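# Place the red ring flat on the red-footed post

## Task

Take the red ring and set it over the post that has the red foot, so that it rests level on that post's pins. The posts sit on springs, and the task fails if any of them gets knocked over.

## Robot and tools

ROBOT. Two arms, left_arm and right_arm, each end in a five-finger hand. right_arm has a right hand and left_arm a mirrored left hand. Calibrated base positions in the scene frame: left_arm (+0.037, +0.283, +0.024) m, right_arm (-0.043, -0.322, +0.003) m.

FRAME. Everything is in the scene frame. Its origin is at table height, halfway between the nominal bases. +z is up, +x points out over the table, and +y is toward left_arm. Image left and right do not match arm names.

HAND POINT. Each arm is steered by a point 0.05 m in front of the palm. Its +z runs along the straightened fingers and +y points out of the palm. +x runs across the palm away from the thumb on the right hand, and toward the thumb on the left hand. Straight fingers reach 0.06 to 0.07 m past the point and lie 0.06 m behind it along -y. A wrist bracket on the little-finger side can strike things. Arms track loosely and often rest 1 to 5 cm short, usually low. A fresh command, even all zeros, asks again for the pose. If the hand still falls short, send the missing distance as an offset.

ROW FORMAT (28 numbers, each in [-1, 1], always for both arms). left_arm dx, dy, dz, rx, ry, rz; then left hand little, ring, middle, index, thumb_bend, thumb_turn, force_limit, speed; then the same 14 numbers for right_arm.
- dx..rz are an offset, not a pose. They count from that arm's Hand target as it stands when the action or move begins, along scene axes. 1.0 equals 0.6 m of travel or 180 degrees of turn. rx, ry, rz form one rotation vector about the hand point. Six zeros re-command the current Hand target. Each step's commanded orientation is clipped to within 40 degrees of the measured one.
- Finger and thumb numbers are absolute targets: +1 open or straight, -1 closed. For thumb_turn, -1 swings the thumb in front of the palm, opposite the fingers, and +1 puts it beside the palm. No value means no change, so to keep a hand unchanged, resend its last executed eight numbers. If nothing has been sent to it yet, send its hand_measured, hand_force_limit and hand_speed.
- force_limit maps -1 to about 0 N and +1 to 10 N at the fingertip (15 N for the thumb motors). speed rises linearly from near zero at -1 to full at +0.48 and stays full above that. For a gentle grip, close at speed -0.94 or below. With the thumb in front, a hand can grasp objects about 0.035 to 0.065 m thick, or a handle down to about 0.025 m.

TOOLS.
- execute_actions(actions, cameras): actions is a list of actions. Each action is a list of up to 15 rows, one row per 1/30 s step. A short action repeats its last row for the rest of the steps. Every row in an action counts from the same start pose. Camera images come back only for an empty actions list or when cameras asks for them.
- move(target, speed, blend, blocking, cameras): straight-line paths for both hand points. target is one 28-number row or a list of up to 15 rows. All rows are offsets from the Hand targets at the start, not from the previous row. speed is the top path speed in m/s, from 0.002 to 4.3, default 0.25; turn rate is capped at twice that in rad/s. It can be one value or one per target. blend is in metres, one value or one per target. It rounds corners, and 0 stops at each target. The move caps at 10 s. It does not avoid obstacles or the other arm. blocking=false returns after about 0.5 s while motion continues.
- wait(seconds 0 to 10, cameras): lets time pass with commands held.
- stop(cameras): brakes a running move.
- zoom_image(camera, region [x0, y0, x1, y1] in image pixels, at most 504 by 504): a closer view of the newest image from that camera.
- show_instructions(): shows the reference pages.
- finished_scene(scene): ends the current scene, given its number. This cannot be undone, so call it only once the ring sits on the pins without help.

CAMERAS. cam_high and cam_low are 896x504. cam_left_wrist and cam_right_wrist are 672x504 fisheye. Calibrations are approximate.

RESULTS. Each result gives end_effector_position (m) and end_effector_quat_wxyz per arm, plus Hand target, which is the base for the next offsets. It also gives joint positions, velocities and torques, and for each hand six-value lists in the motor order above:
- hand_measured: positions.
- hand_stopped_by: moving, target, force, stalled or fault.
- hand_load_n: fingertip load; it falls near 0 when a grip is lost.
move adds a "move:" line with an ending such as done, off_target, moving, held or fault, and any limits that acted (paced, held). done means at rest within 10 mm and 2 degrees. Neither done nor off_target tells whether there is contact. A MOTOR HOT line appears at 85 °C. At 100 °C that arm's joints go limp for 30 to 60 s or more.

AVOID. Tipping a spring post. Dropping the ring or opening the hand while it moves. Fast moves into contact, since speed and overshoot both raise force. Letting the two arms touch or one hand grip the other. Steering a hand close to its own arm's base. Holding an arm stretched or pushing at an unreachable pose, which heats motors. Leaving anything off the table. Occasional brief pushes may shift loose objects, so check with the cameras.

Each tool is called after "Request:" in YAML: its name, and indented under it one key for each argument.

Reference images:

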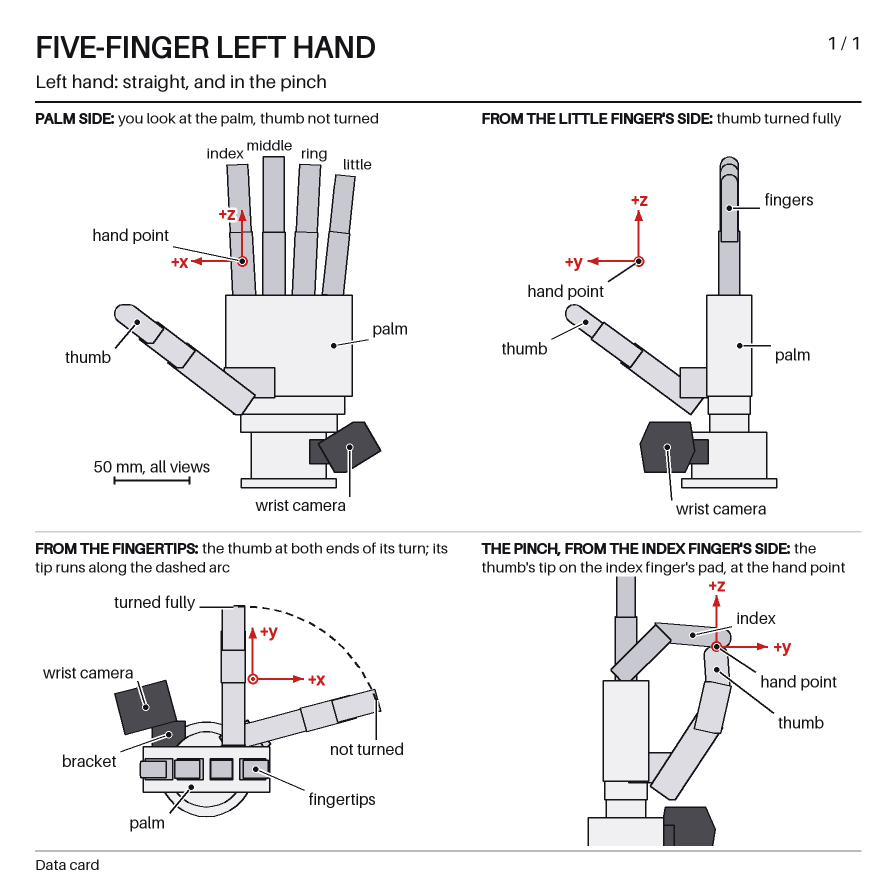

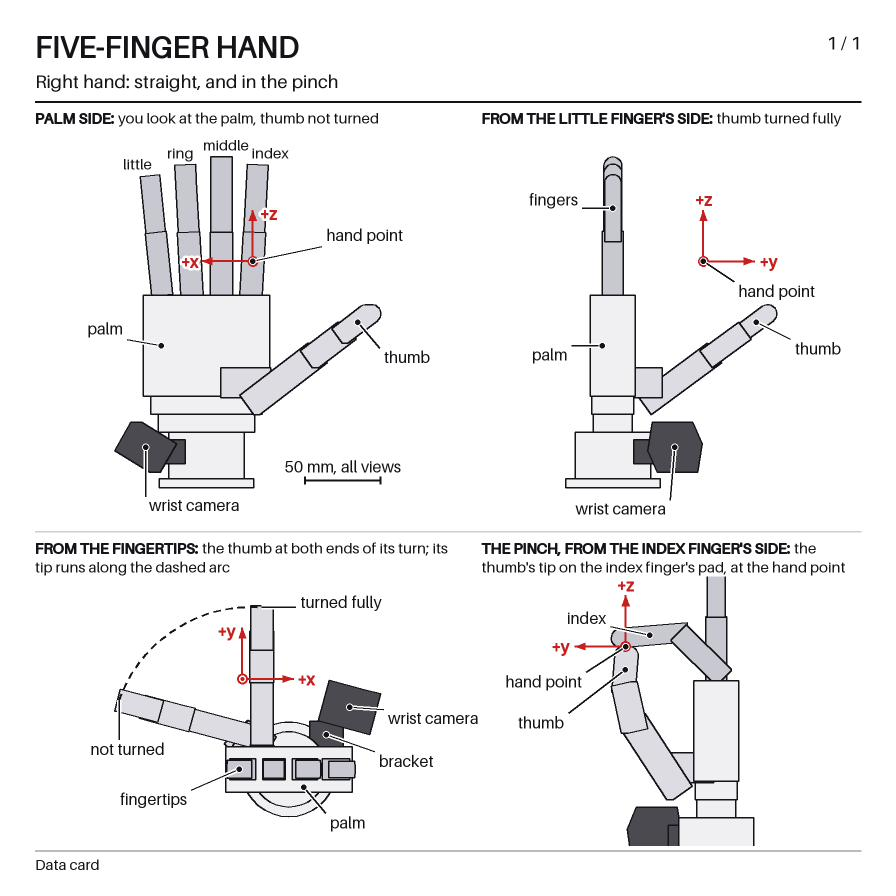

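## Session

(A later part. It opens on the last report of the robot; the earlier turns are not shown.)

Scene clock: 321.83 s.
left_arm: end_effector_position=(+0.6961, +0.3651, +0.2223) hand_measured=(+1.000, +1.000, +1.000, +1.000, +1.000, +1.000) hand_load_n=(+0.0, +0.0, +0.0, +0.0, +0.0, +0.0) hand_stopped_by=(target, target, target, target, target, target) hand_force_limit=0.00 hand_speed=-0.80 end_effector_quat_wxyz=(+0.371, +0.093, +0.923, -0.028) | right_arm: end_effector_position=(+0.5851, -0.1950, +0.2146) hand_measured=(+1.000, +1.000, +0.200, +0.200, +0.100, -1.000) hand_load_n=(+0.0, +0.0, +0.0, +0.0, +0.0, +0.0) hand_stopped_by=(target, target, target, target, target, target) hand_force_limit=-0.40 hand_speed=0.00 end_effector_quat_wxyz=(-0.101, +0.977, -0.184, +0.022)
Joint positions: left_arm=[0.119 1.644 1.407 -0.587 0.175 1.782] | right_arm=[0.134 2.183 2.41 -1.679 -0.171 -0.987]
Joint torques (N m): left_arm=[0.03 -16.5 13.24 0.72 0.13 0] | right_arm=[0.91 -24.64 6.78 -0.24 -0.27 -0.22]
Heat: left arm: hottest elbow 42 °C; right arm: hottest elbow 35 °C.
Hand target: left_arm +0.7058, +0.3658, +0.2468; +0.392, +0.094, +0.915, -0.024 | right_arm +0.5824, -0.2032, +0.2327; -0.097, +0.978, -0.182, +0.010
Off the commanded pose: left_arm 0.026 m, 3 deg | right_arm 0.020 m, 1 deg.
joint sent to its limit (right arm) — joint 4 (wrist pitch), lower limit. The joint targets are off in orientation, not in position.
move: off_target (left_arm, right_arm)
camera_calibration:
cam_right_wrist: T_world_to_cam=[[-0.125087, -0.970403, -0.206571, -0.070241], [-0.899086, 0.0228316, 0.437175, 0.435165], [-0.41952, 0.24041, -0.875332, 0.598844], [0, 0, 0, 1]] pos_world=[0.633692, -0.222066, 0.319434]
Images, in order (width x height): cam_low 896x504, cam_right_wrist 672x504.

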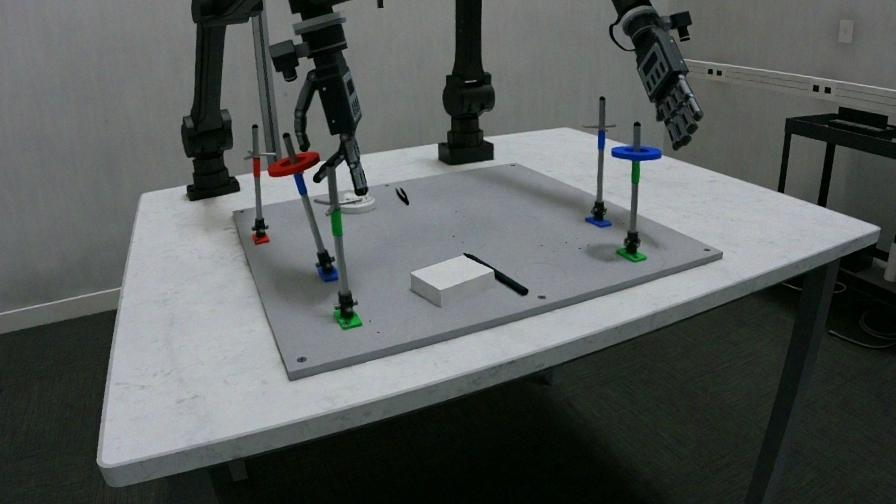

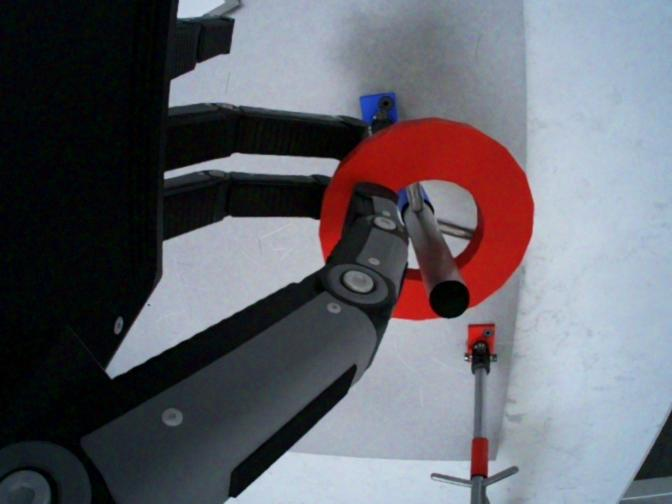

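Request:
move:
  target: [0,0,0,0,0,0,1,1,1,1,1,1,0,-0.8, 0.005,0.0,-0.01,0,0,0,1,1,0.2,0.2,0.1,-1,-0.4,0.0]
  speed: 0.06
  cameras: ["cam_right_wrist","cam_low"]

Request:
zoom_image:
  camera: "cam_low"
  region: [240, 60, 400, 220]

Request:
zoom_image:
  camera: "cam_right_wrist"
  region: [300, 100, 640, 440]

Scene clock: 335.60 s.
left_arm: end_effector_position=(+0.6961, +0.3651, +0.2223) hand_measured=(+1.000, +1.000, +1.000, +1.000, +1.000, +1.000) hand_load_n=(+0.0, +0.0, +0.0, +0.0, +0.0, +0.0) hand_stopped_by=(target, target, target, target, target, target) hand_force_limit=0.00 hand_speed=-0.80 end_effector_quat_wxyz=(+0.371, +0.093, +0.923, -0.028) | right_arm: end_effector_position=(+0.5851, -0.1951, +0.2145) hand_measured=(+1.000, +1.000, +0.200, +0.200, +0.100, -1.000) hand_load_n=(+0.0, +0.0, +0.0, +0.0, +0.0, +0.5) hand_stopped_by=(target, target, target, target, target, target) hand_force_limit=-0.40 hand_speed=0.00 end_effector_quat_wxyz=(-0.101, +0.978, -0.183, +0.022)
Joint positions: left_arm=[0.119 1.644 1.407 -0.587 0.175 1.782] | right_arm=[0.134 2.183 2.41 -1.679 -0.171 -0.989]
Joint torques (N m): left_arm=[-0.15 -16.44 13.26 0.7 0.14 -0.02] | right_arm=[0.15 -22.83 7.41 -0.16 -0.23 -0.16]
Heat: left arm: hottest elbow 42 °C; right arm: hottest elbow 35 °C.
Hand target: left_arm +0.7058, +0.3658, +0.2468; +0.392, +0.094, +0.915, -0.024 | right_arm +0.5855, -0.2032, +0.2268; -0.097, +0.978, -0.182, +0.010
Off the commanded pose: left_arm 0.026 m, 3 deg | right_arm 0.015 m, 1 deg.
joint sent to its limit (right arm) — joint 4 (wrist pitch), lower limit. The joint targets still meet the commanded pose.
move: off_target (left_arm, right_arm)
camera_calibration:
cam_right_wrist: T_world_to_cam=[[-0.123338, -0.970676, -0.206339, -0.0714911], [-0.899096, 0.0212994, 0.437232, 0.434949], [-0.420016, 0.239446, -0.875358, 0.598909], [0, 0, 0, 1]] pos_world=[0.633794, -0.222065, 0.319335]
Images, in order (width x height): cam_low 896x504, cam_right_wrist 672x504.

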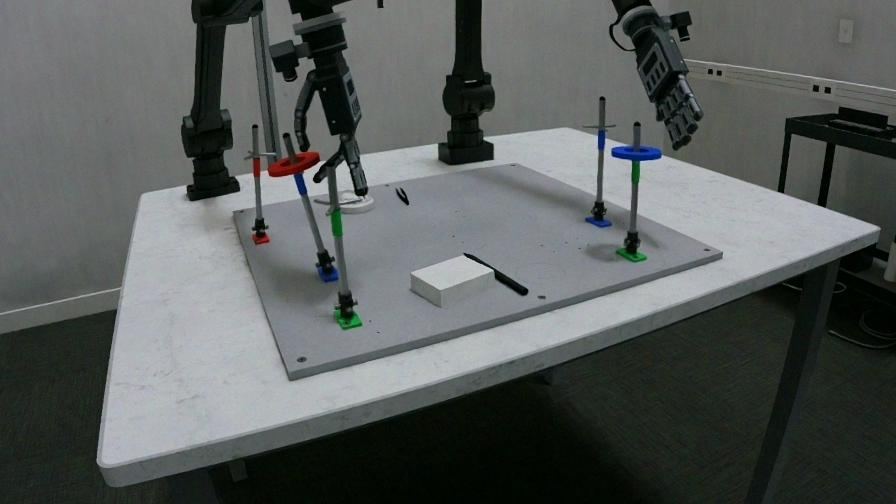

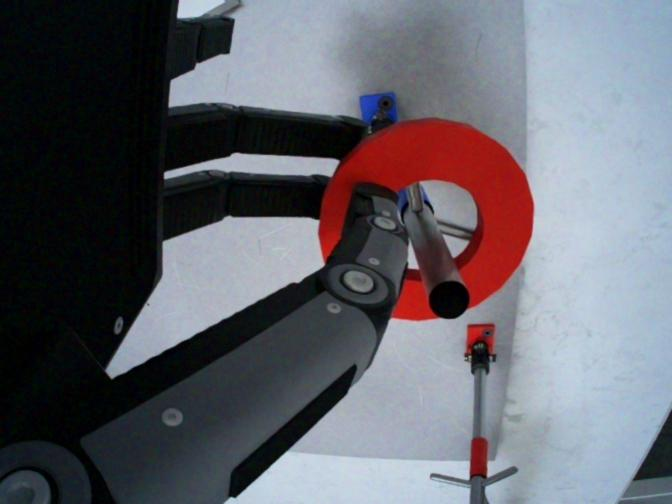

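Scaled by 3.150 from the camera's 896x504 image, which has a finer 1280x720 frame.

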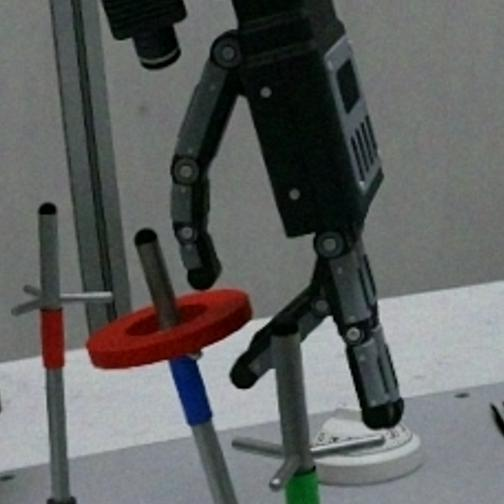

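Scaled by 1.482 from the camera's 672x504 image, which has a finer 960x720 frame.

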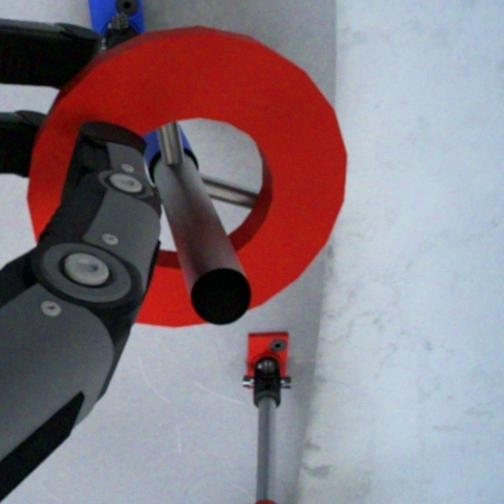

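Request:
move:
  target: [0,0,0,0,0,0,1,1,1,1,1,1,0,-0.8, 0.0,0.0,-0.015,0,0,0,1,1,0.2,0.2,0.0,-1,-0.4,-0.5]
  speed: 0.06
  cameras: ["cam_low"]

Request:
zoom_image:
  camera: "cam_low"
  region: [240, 60, 400, 220]

Scene clock: 342.30 s.
left_arm: end_effector_position=(+0.6961, +0.3651, +0.2223) hand_measured=(+1.000, +1.000, +1.000, +1.000, +1.000, +1.000) hand_load_n=(+0.0, +0.0, +0.0, +0.0, +0.0, +0.0) hand_stopped_by=(target, target, target, target, target, target) hand_force_limit=0.00 hand_speed=-0.80 end_effector_quat_wxyz=(+0.371, +0.093, +0.923, -0.028) | right_arm: end_effector_position=(+0.5851, -0.1951, +0.2145) hand_measured=(+1.000, +1.000, +0.200, +0.200, +0.000, -1.000) hand_load_n=(+0.0, +0.0, +0.0, +0.0, +0.0, +0.0) hand_stopped_by=(target, target, target, target, target, target) hand_force_limit=-0.40 hand_speed=-0.50 end_effector_quat_wxyz=(-0.102, +0.978, -0.183, +0.022)
Joint positions: left_arm=[0.119 1.644 1.407 -0.587 0.175 1.782] | right_arm=[0.134 2.183 2.41 -1.679 -0.172 -0.991]
Joint torques (N m): left_arm=[-0.15 -16.38 13.23 0.77 0.13 -0.02] | right_arm=[0.15 -21.95 7.15 -0.02 -0.25 -0.18]
Heat: left arm: hottest elbow 42 °C; right arm: hottest shoulder 34 °C.
Hand target: left_arm +0.7058, +0.3658, +0.2468; +0.392, +0.094, +0.915, -0.024 | right_arm +0.5855, -0.2032, +0.2178; -0.098, +0.978, -0.182, +0.010
Off the commanded pose: left_arm 0.026 m, 3 deg | right_arm 0.009 m, 1 deg.
joint sent to its limit (right arm) — joint 4 (wrist pitch), lower limit. The joint targets still meet the commanded pose.
move: off_target (left_arm)
Images, in order (width x height): cam_low 896x504.

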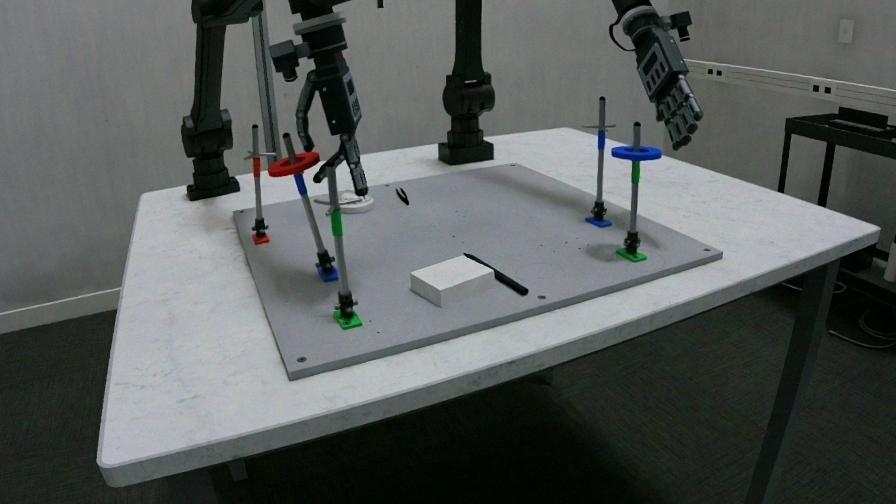

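Scaled by 3.150 from the camera's 896x504 image, which has a finer 1280x720 frame.

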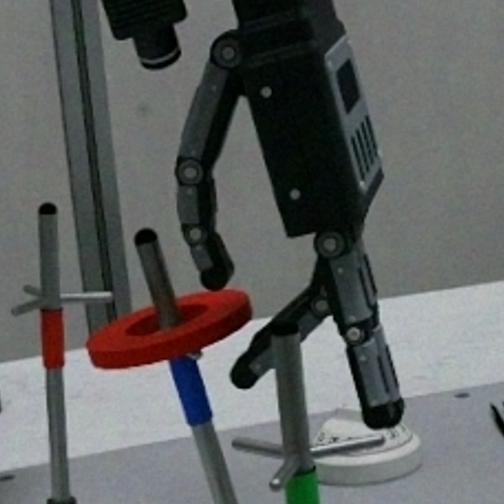

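Request:
move:
  target: [0,0,0,0,0,0,1,1,1,1,1,1,0,-0.8, 0.0,0.0,0,0,0,0,1,1,0.0,0.0,0.0,-1,-0.5,-0.85]
  cameras: ["cam_low","cam_right_wrist"]

Request:
zoom_image:
  camera: "cam_low"
  region: [240, 60, 400, 220]

Scene clock: 348.93 s.
left_arm: end_effector_position=(+0.6961, +0.3651, +0.2223) hand_measured=(+1.000, +1.000, +1.000, +1.000, +1.000, +1.000) hand_load_n=(+0.0, +0.0, +0.0, +0.0, +0.0, +0.0) hand_stopped_by=(target, target, target, target, target, target) hand_force_limit=0.00 hand_speed=-0.80 end_effector_quat_wxyz=(+0.371, +0.093, +0.923, -0.028) | right_arm: end_effector_position=(+0.5852, -0.1951, +0.2145) hand_measured=(+1.000, +1.000, +0.000, +0.000, +0.000, -1.000) hand_load_n=(+0.0, +0.0, +0.0, +0.0, +0.0, +0.0) hand_stopped_by=(target, target, target, target, target, target) hand_force_limit=-0.50 hand_speed=-0.85 end_effector_quat_wxyz=(-0.102, +0.978, -0.182, +0.022)
Joint positions: left_arm=[0.119 1.644 1.407 -0.587 0.175 1.782] | right_arm=[0.134 2.183 2.41 -1.679 -0.172 -0.992]
Joint torques (N m): left_arm=[-0.21 -16.67 13.22 0.68 0.12 -0.01] | right_arm=[0.5 -22.07 7.1 -0.02 -0.26 -0.18]
Heat: left arm: hottest elbow 42 °C; right arm: hottest shoulder 34 °C.
Hand target: left_arm +0.7058, +0.3658, +0.2468; +0.392, +0.094, +0.915, -0.024 | right_arm +0.5855, -0.2032, +0.2178; -0.097, +0.978, -0.182, +0.010
Off the commanded pose: left_arm 0.026 m, 3 deg | right_arm 0.009 m, 1 deg.
joint sent to its limit (right arm) — joint 4 (wrist pitch), lower limit. The joint targets still meet the commanded pose.
move: off_target (left_arm)
camera_calibration:
cam_right_wrist: T_world_to_cam=[[-0.121062, -0.970837, -0.206931, -0.072692], [-0.899279, 0.0190022, 0.436962, 0.434775], [-0.420287, 0.238988, -0.875353, 0.598908], [0, 0, 0, 1]] pos_world=[0.633897, -0.221966, 0.319234]
Images, in order (width x height): cam_low 896x504, cam_right_wrist 672x504.

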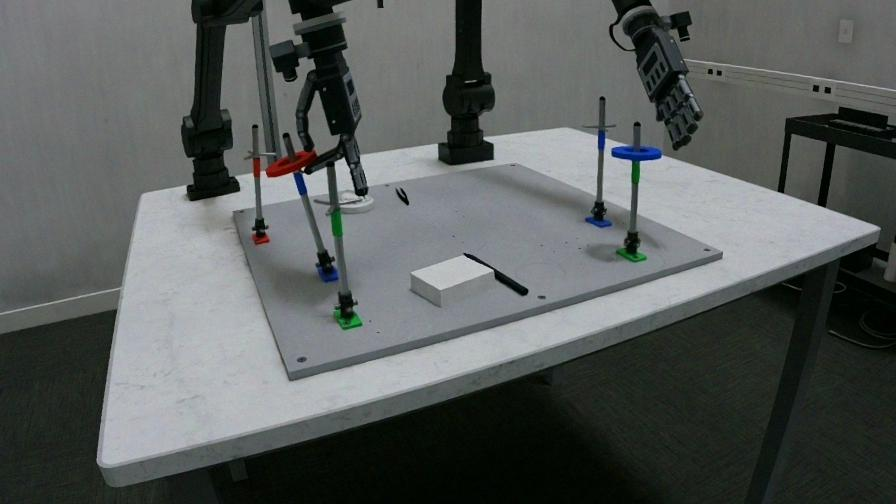

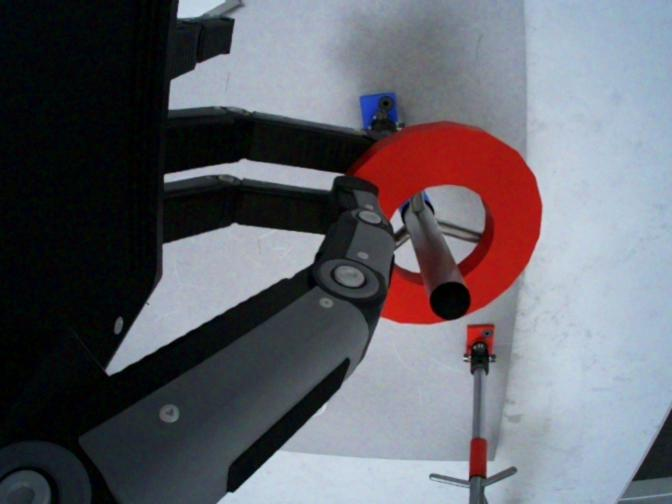

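Scaled by 3.150 from the camera's 896x504 image, which has a finer 1280x720 frame.

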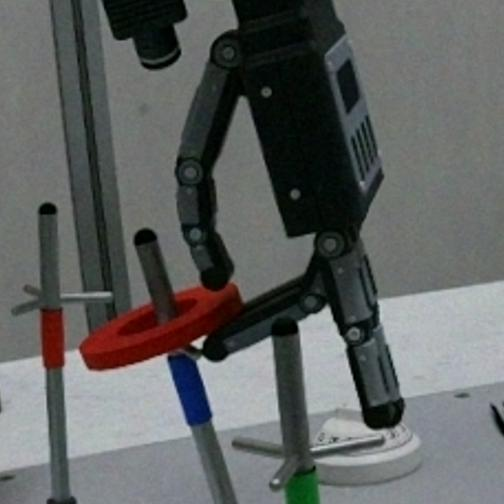

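Request:
move:
  target: [0,0,0,0,0,0,1,1,1,1,1,1,0,-0.8, 0.0,0.0,0,0,0,0,1,1,-0.15,-0.15,0.0,-1,-0.5,-0.88]
  cameras: ["cam_low","cam_right_wrist"]

Request:
zoom_image:
  camera: "cam_low"
  region: [240, 60, 400, 220]

Scene clock: 357.00 s.
left_arm: end_effector_position=(+0.6961, +0.3651, +0.2223) hand_measured=(+1.000, +1.000, +1.000, +1.000, +1.000, +1.000) hand_load_n=(+0.0, +0.0, -0.5, +0.0, +0.0, +0.0) hand_stopped_by=(target, target, target, target, target, target) hand_force_limit=0.00 hand_speed=-0.80 end_effector_quat_wxyz=(+0.371, +0.093, +0.923, -0.028) | right_arm: end_effector_position=(+0.5852, -0.1950, +0.2145) hand_measured=(+1.000, +1.000, -0.098, -0.098, +0.000, -1.000) hand_load_n=(+0.0, +0.0, +3.5, +4.5, -0.5, -0.5) hand_stopped_by=(target, target, force, force, target, target) hand_force_limit=-0.50 hand_speed=-0.88 end_effector_quat_wxyz=(-0.102, +0.978, -0.182, +0.022)
Joint positions: left_arm=[0.119 1.644 1.407 -0.587 0.175 1.782] | right_arm=[0.134 2.183 2.41 -1.679 -0.172 -0.992]
Joint torques (N m): left_arm=[-0.26 -16.44 13.24 0.64 0.13 -0.01] | right_arm=[0.73 -22.24 7.2 -0.28 -0.22 -0.22]
Heat: left arm: hottest elbow 42 °C; right arm: hottest shoulder 35 °C.
Hand target: left_arm +0.7058, +0.3658, +0.2468; +0.392, +0.094, +0.915, -0.024 | right_arm +0.5855, -0.2032, +0.2178; -0.097, +0.978, -0.182, +0.010
Off the commanded pose: left_arm 0.026 m, 3 deg | right_arm 0.009 m, 1 deg.
joint sent to its limit (right arm) — joint 4 (wrist pitch), lower limit. The joint targets still meet the commanded pose.
move: off_target (left_arm)
camera_calibration:
cam_right_wrist: T_world_to_cam=[[-0.120584, -0.970822, -0.207277, -0.0728824], [-0.899257, 0.0183856, 0.437034, 0.434602], [-0.420471, 0.239094, -0.875236, 0.599011], [0, 0, 0, 1]] pos_world=[0.633898, -0.221966, 0.319234]
Images, in order (width x height): cam_low 896x504, cam_right_wrist 672x504.

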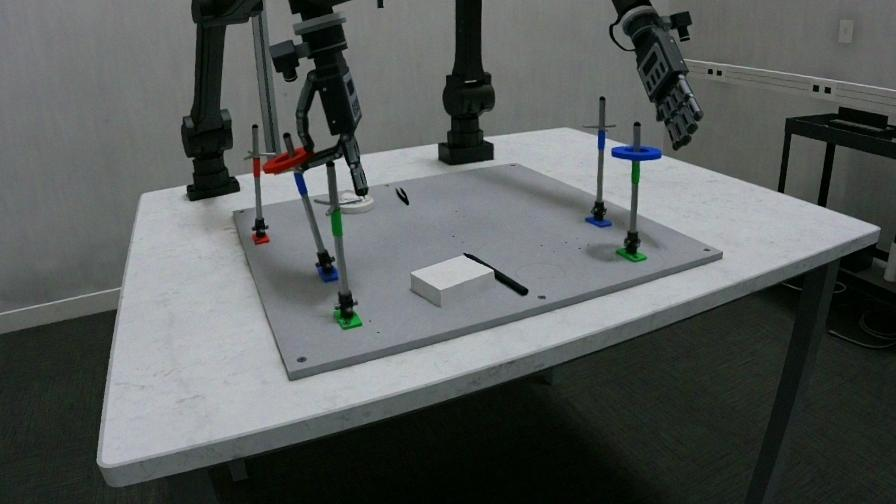

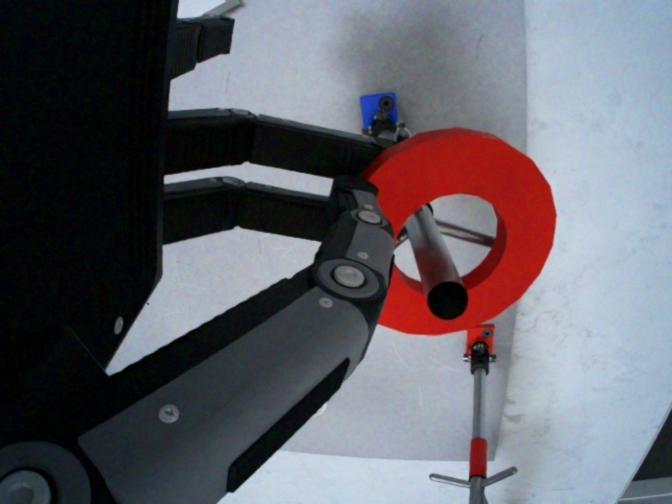

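Scaled by 3.150 from the camera's 896x504 image, which has a finer 1280x720 frame.

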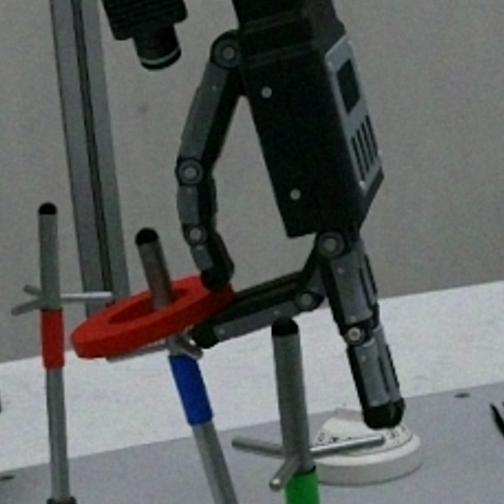

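Request:
move:
  target: [0,0,0,0,0,0,1,1,1,1,1,1,0,-0.8, -0.006,-0.012,0.1,0,0,0,1,1,-0.15,-0.15,0.0,-1,-0.5,-0.88]
  speed: 0.06
  cameras: ["cam_low","cam_right_wrist"]

Request:
zoom_image:
  camera: "cam_low"
  region: [240, 60, 400, 220]

Scene clock: 371.57 s.
left_arm: end_effector_position=(+0.6961, +0.3651, +0.2223) hand_measured=(+1.000, +1.000, +1.000, +1.000, +1.000, +1.000) hand_load_n=(+0.0, +0.0, +0.0, +0.0, +0.0, +0.0) hand_stopped_by=(target, target, target, target, target, target) hand_force_limit=0.00 hand_speed=-0.80 end_effector_quat_wxyz=(+0.371, +0.093, +0.923, -0.028) | right_arm: end_effector_position=(+0.5802, -0.2015, +0.2526) hand_measured=(+1.000, +1.000, -0.098, -0.098, +0.000, -1.000) hand_load_n=(+0.0, +0.0, +4.0, +4.0, -1.0, -0.5) hand_stopped_by=(target, target, force, force, target, target) hand_force_limit=-0.50 hand_speed=-0.88 end_effector_quat_wxyz=(-0.113, +0.975, -0.183, +0.051)
Joint positions: left_arm=[0.119 1.644 1.407 -0.587 0.175 1.782] | right_arm=[0.126 2.121 2.41 -1.679 -0.172 -0.992]
Joint torques (N m): left_arm=[-0.15 -16.5 13.3 0.66 0.13 -0.01] | right_arm=[0.38 -23.18 8.72 -0.01 -0.2 -0.15]
Heat: left arm: hottest elbow 42 °C; right arm: hottest shoulder 35 °C.
Hand target: left_arm +0.7058, +0.3658, +0.2468; +0.392, +0.094, +0.915, -0.024 | right_arm +0.5819, -0.2104, +0.2777; -0.097, +0.978, -0.182, +0.010
Off the commanded pose: left_arm 0.026 m, 3 deg | right_arm 0.027 m, 5 deg.
joint sent to its limit (right arm) — joint 4 (wrist pitch), lower limit. The joint targets are off in orientation, not in position.
move: off_target (left_arm, right_arm)
camera_calibration:
cam_right_wrist: T_world_to_cam=[[-0.115659, -0.967215, -0.226093, -0.0692482], [-0.923951, 0.0212087, 0.381923, 0.442428], [-0.364606, 0.253072, -0.896112, 0.607462], [0, 0, 0, 1]] pos_world=[0.622257, -0.230093, 0.359725]
Images, in order (width x height): cam_low 896x504, cam_right_wrist 672x504.

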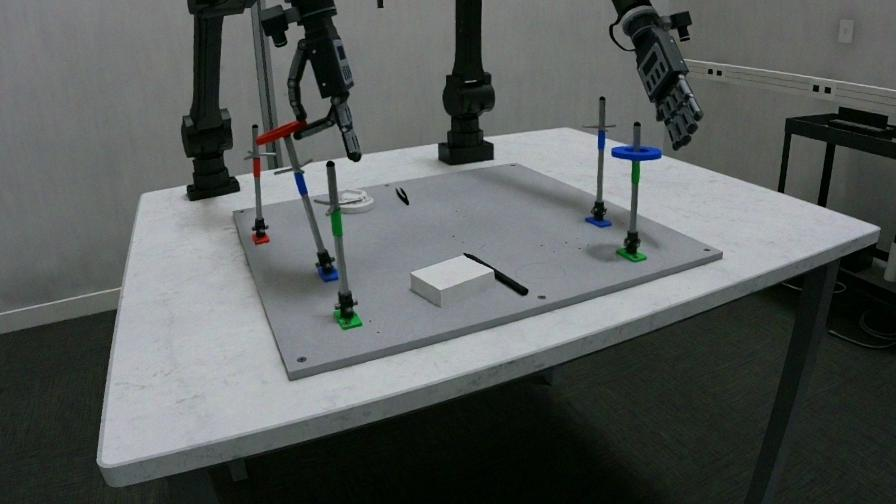

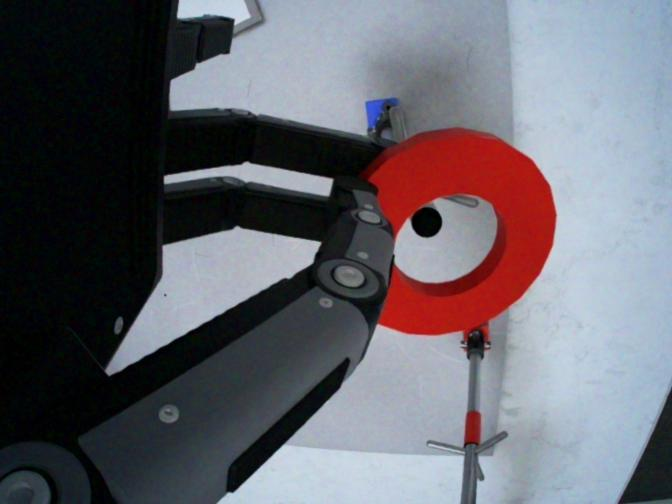

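Scaled by 3.150 from the camera's 896x504 image, which has a finer 1280x720 frame.

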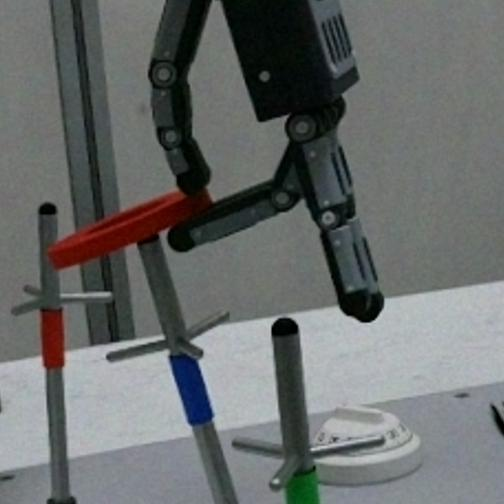

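Request:
move:
  target:
    - [0,0,0,0,0,0,1,1,1,1,1,1,0,-0.8, 0,0,0.083,0,0,0,1,1,-0.15,-0.15,0.0,-1,-0.5,-0.88]
    - [0,0,0,0,0,0,1,1,1,1,1,1,0,-0.8, -0.187,-0.063,0.083,-0.0465,0.0448,-0.3041,1,1,-0.15,-0.15,0.0,-1,-0.5,-0.88]
  speed: 0.08
  cameras: ["all"]

Scene clock: 406.90 s.
left_arm: end_effector_position=(+0.6961, +0.3651, +0.2223) hand_measured=(+1.000, +1.000, +1.000, +1.000, +1.000, +1.000) hand_load_n=(+0.0, +0.0, +0.0, -0.5, +0.0, +0.0) hand_stopped_by=(target, target, target, target, target, target) hand_force_limit=0.00 hand_speed=-0.80 end_effector_quat_wxyz=(+0.371, +0.093, +0.923, -0.028) | right_arm: end_effector_position=(+0.4753, -0.2414, +0.3134) hand_measured=(+1.000, +1.000, -0.098, -0.098, +0.000, -1.000) hand_load_n=(+0.0, +0.0, +3.5, +4.5, -1.0, -0.5) hand_stopped_by=(target, target, force, force, target, target) hand_force_limit=-0.50 hand_speed=-0.88 end_effector_quat_wxyz=(-0.059, +0.792, -0.605, +0.055)
Joint positions: left_arm=[0.119 1.644 1.407 -0.587 0.175 1.782] | right_arm=[0.046 1.806 2.077 -1.679 -0.009 -0.153]
Joint torques (N m): left_arm=[-0.09 -16.38 13.26 0.62 0.13 -0.02] | right_arm=[0.15 -19.49 6.98 -0.09 -0.12 0.07]
Motor temperatures (°C): left_arm=[25 29 43 27 23 24] | right_arm=[28 37 35 27 27 27]
Heat: left arm: hottest elbow 43 °C; right arm: hottest shoulder 37 °C.
Hand target: left_arm +0.7058, +0.3658, +0.2468; +0.392, +0.094, +0.915, -0.024 | right_arm +0.4697, -0.2482, +0.3276; -0.001, +0.788, -0.616, +0.000
Off the commanded pose: left_arm 0.026 m, 3 deg | right_arm 0.017 m, 9 deg.
joint sent to its limit (right arm) — joint 4 (wrist pitch), lower limit. The joint targets are off in orientation, not in position.
move: off_target (left_arm, right_arm)
camera_calibration:
cam_right_wrist: T_world_to_cam=[[-0.861939, -0.481192, -0.159735, 0.345124], [-0.498283, 0.745751, 0.442233, 0.276789], [-0.0936763, 0.460771, -0.882561, 0.550978], [0, 0, 0, 1]] pos_world=[0.487008, -0.294219, 0.418995]

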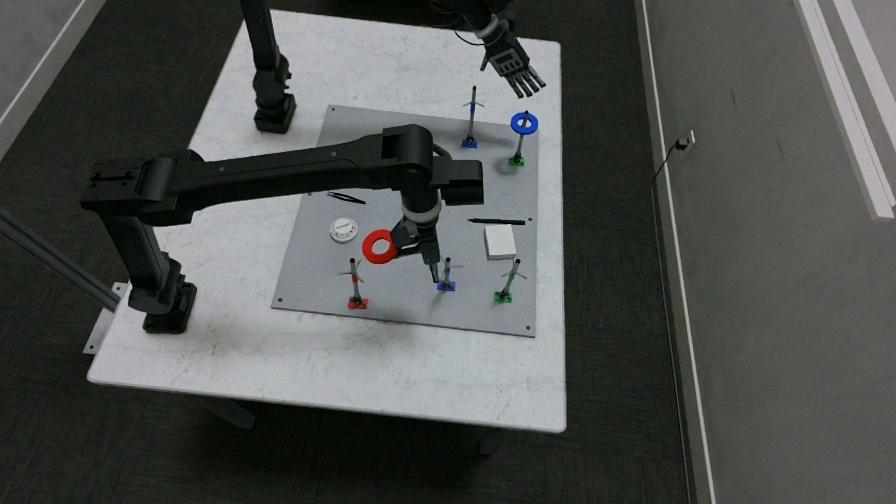

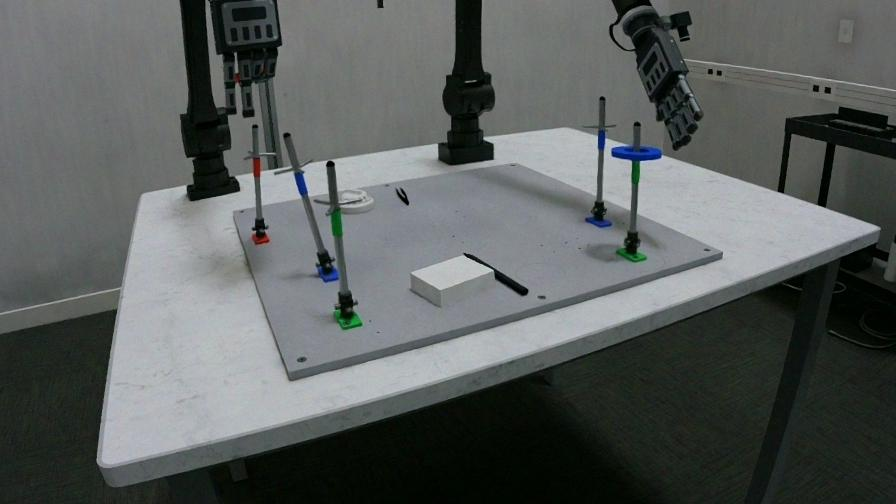

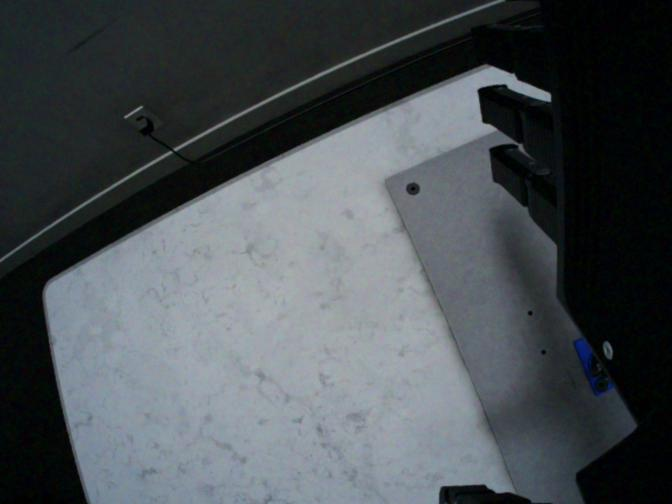

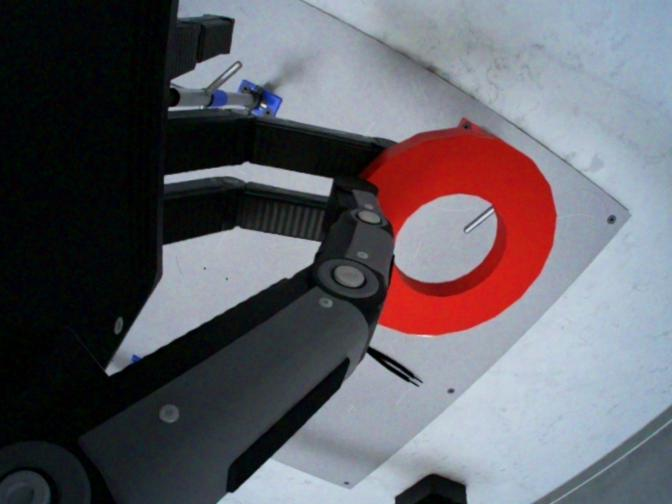

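Request:
move:
  target: [0,0,0,0,0,0,1,1,1,1,1,1,0,-0.8, -0.088,-0.017,0,0,0,0,1,1,-0.15,-0.15,0.0,-1,-0.5,-0.88]
  speed: 0.08
  cameras: ["cam_high","cam_low","cam_right_wrist"]

Request:
zoom_image:
  camera: "cam_high"
  region: [310, 210, 430, 310]

Request:
zoom_image:
  camera: "cam_right_wrist"
  region: [340, 100, 600, 360]

Scene clock: 429.03 s.
left_arm: end_effector_position=(+0.6961, +0.3651, +0.2223) hand_measured=(+1.000, +1.000, +1.000, +1.000, +1.000, +1.000) hand_load_n=(+0.0, +0.0, +0.0, +0.0, +0.0, +0.0) hand_stopped_by=(target, target, target, target, target, target) hand_force_limit=0.00 hand_speed=-0.80 end_effector_quat_wxyz=(+0.371, +0.093, +0.923, -0.028) | right_arm: end_effector_position=(+0.4223, -0.2512, +0.3163) hand_measured=(+1.000, +1.000, -0.098, -0.098, +0.000, -1.000) hand_load_n=(+0.0, +0.0, +3.5, +4.5, -1.0, -0.5) hand_stopped_by=(target, target, force, force, target, target) hand_force_limit=-0.50 hand_speed=-0.88 end_effector_quat_wxyz=(-0.045, +0.790, -0.610, +0.041)
Joint positions: left_arm=[0.119 1.644 1.407 -0.587 0.175 1.782] | right_arm=[0.038 1.677 1.907 -1.679 -0.009 -0.152]
Joint torques (N m): left_arm=[0.03 -16.32 13.27 0.65 0.12 -0.02] | right_arm=[-0.03 -17.32 7.02 -0.21 -0.1 -0.06]
Heat: left arm: hottest elbow 43 °C; right arm: hottest elbow 35 °C.
Hand target: left_arm +0.7058, +0.3658, +0.2468; +0.392, +0.094, +0.915, -0.024 | right_arm +0.4169, -0.2584, +0.3276; +0.000, +0.788, -0.616, +0.000
Off the commanded pose: left_arm 0.026 m, 3 deg | right_arm 0.014 m, 7 deg.
joint sent to its limit (right arm) — joint 4 (wrist pitch), lower limit. The joint targets are off in orientation, not in position.
move: off_target (left_arm, right_arm)
camera_calibration:
cam_right_wrist: T_world_to_cam=[[-0.872029, -0.473883, -0.122475, 0.289473], [-0.473149, 0.752112, 0.458758, 0.242176], [-0.125283, 0.457999, -0.88008, 0.564926], [0, 0, 0, 1]] pos_world=[0.43779, -0.303702, 0.421533]
Images, in order (width x height): cam_high 896x504, cam_low 896x504, cam_right_wrist 672x504.

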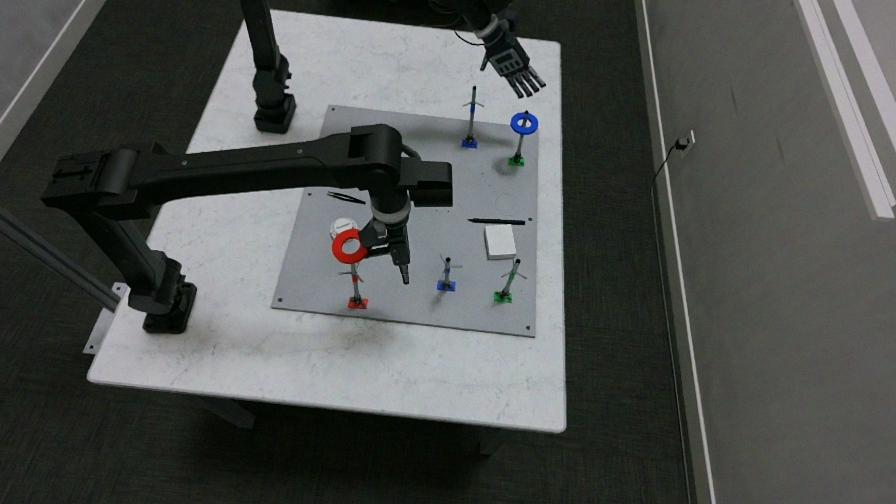

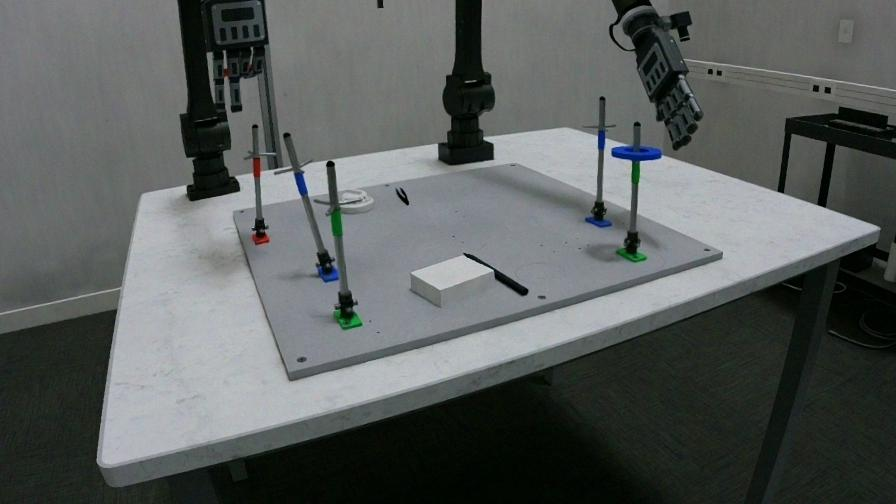

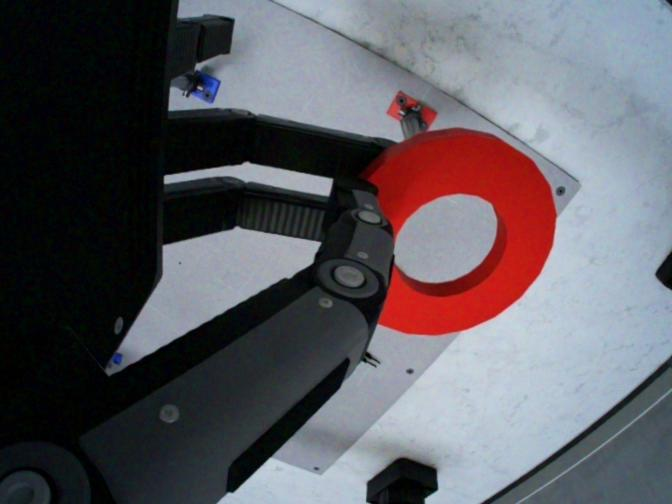

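Scaled by 4.200 from the camera's 896x504 image, which has a finer 1280x720 frame.

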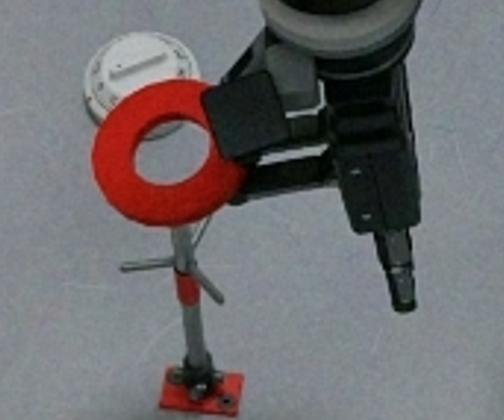

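Scaled by 1.938 from the camera's 672x504 image, which has a finer 960x720 frame.

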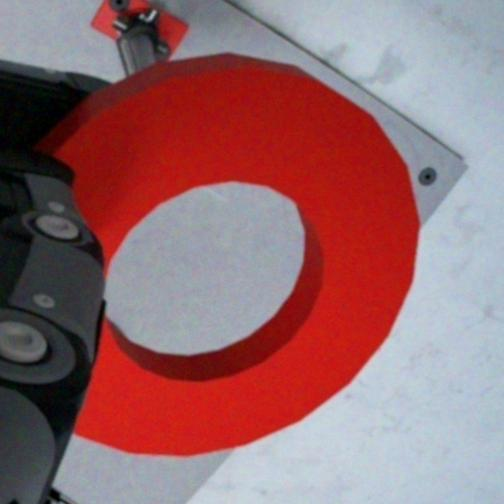

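Request:
move:
  target: [0,0,0,0,0,0,1,1,1,1,1,1,0,-0.8, 0,-0.007,-0.069,0,0,0,1,1,-0.15,-0.15,0.0,-1,-0.5,-0.88]
  speed: 0.06
  cameras: ["cam_high","cam_right_wrist"]

Request:
zoom_image:
  camera: "cam_high"
  region: [310, 210, 430, 310]

Request:
zoom_image:
  camera: "cam_right_wrist"
  region: [340, 100, 600, 360]

Scene clock: 448.77 s.
left_arm: end_effector_position=(+0.6961, +0.3651, +0.2223) hand_measured=(+1.000, +1.000, +1.000, +1.000, +1.000, +1.000) hand_load_n=(+0.0, +0.0, +0.0, +0.0, +0.0, +0.0) hand_stopped_by=(target, target, target, target, target, target) hand_force_limit=0.00 hand_speed=-0.80 end_effector_quat_wxyz=(+0.371, +0.093, +0.923, -0.028) | right_arm: end_effector_position=(+0.4150, -0.2556, +0.2929) hand_measured=(+1.000, +1.000, -0.098, -0.098, +0.000, -1.000) hand_load_n=(+0.0, +0.0, +4.0, +4.5, -1.0, -0.5) hand_stopped_by=(target, target, force, force, target, target) hand_force_limit=-0.50 hand_speed=-0.88 end_effector_quat_wxyz=(-0.021, +0.790, -0.613, +0.019)
Joint positions: left_arm=[0.119 1.644 1.407 -0.587 0.175 1.782] | right_arm=[0.032 1.691 1.855 -1.679 -0.004 -0.152]
Joint torques (N m): left_arm=[-0.15 -16.38 13.26 0.72 0.13 -0.01] | right_arm=[0.44 -14.04 6.97 -0.57 -0.02 -0.09]
Heat: left arm: hottest elbow 43 °C; right arm: hottest elbow 36 °C.
Hand target: left_arm +0.7058, +0.3658, +0.2468; +0.392, +0.094, +0.915, -0.024 | right_arm +0.4169, -0.2626, +0.2860; +0.000, +0.788, -0.616, +0.000
Off the commanded pose: left_arm 0.026 m, 3 deg | right_arm 0.010 m, 3 deg.
joint sent to its limit (right arm) — joint 4 (wrist pitch), lower limit. The joint targets still meet the commanded pose.
move: off_target (left_arm, right_arm)
camera_calibration:
cam_right_wrist: T_world_to_cam=[[-0.88084, -0.469503, -0.0607251, 0.264879], [-0.438234, 0.760125, 0.47975, 0.234119], [-0.179086, 0.449195, -0.875301, 0.564063], [0, 0, 0, 1]] pos_world=[0.43693, -0.306972, 0.397491]
Images, in order (width x height): cam_high 896x504, cam_right_wrist 672x504.

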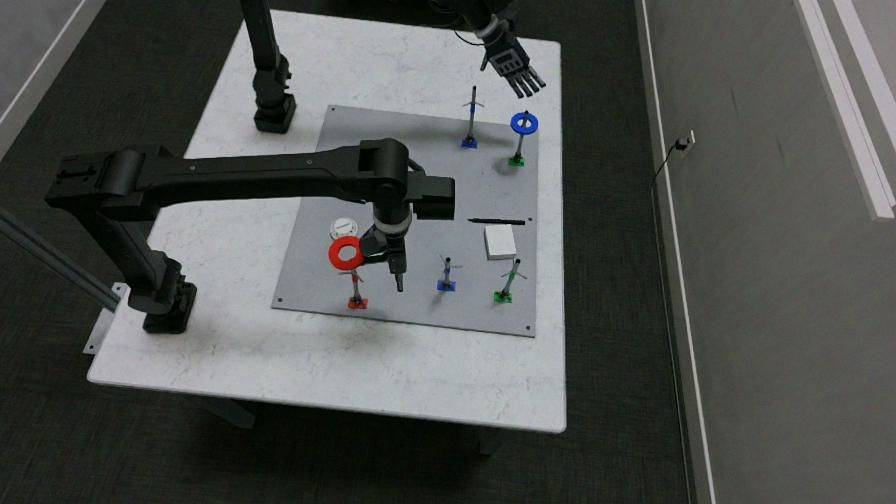

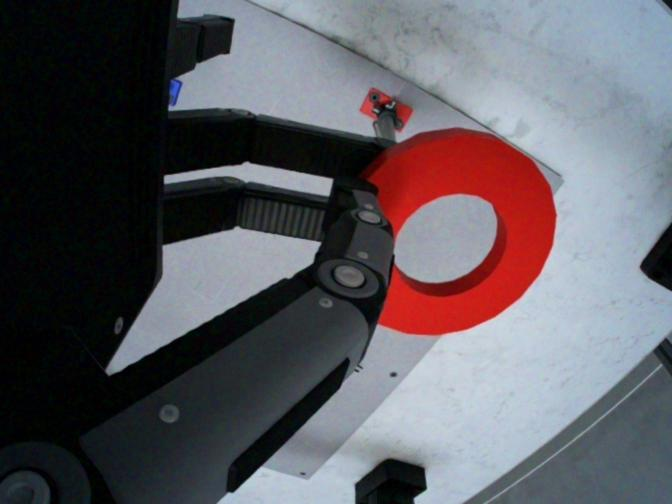

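Scaled by 4.200 from the camera's 896x504 image, which has a finer 1280x720 frame.

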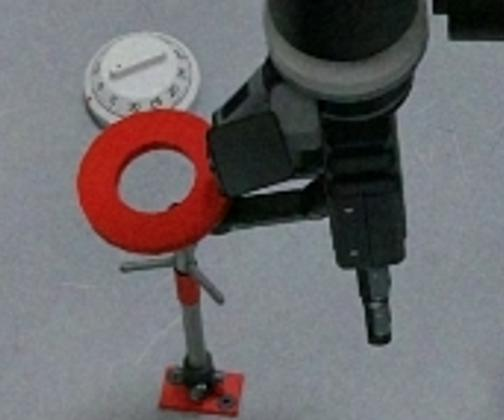

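Scaled by 1.938 from the camera's 672x504 image, which has a finer 960x720 frame.

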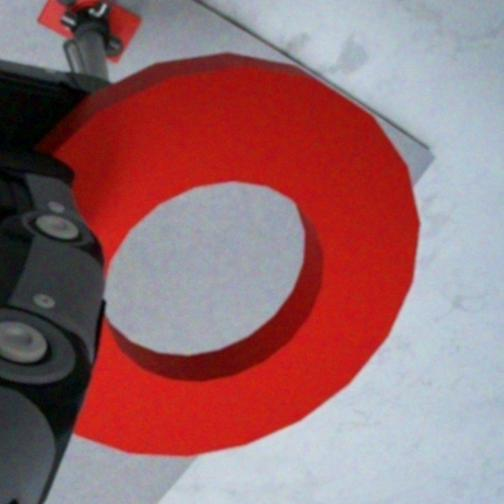

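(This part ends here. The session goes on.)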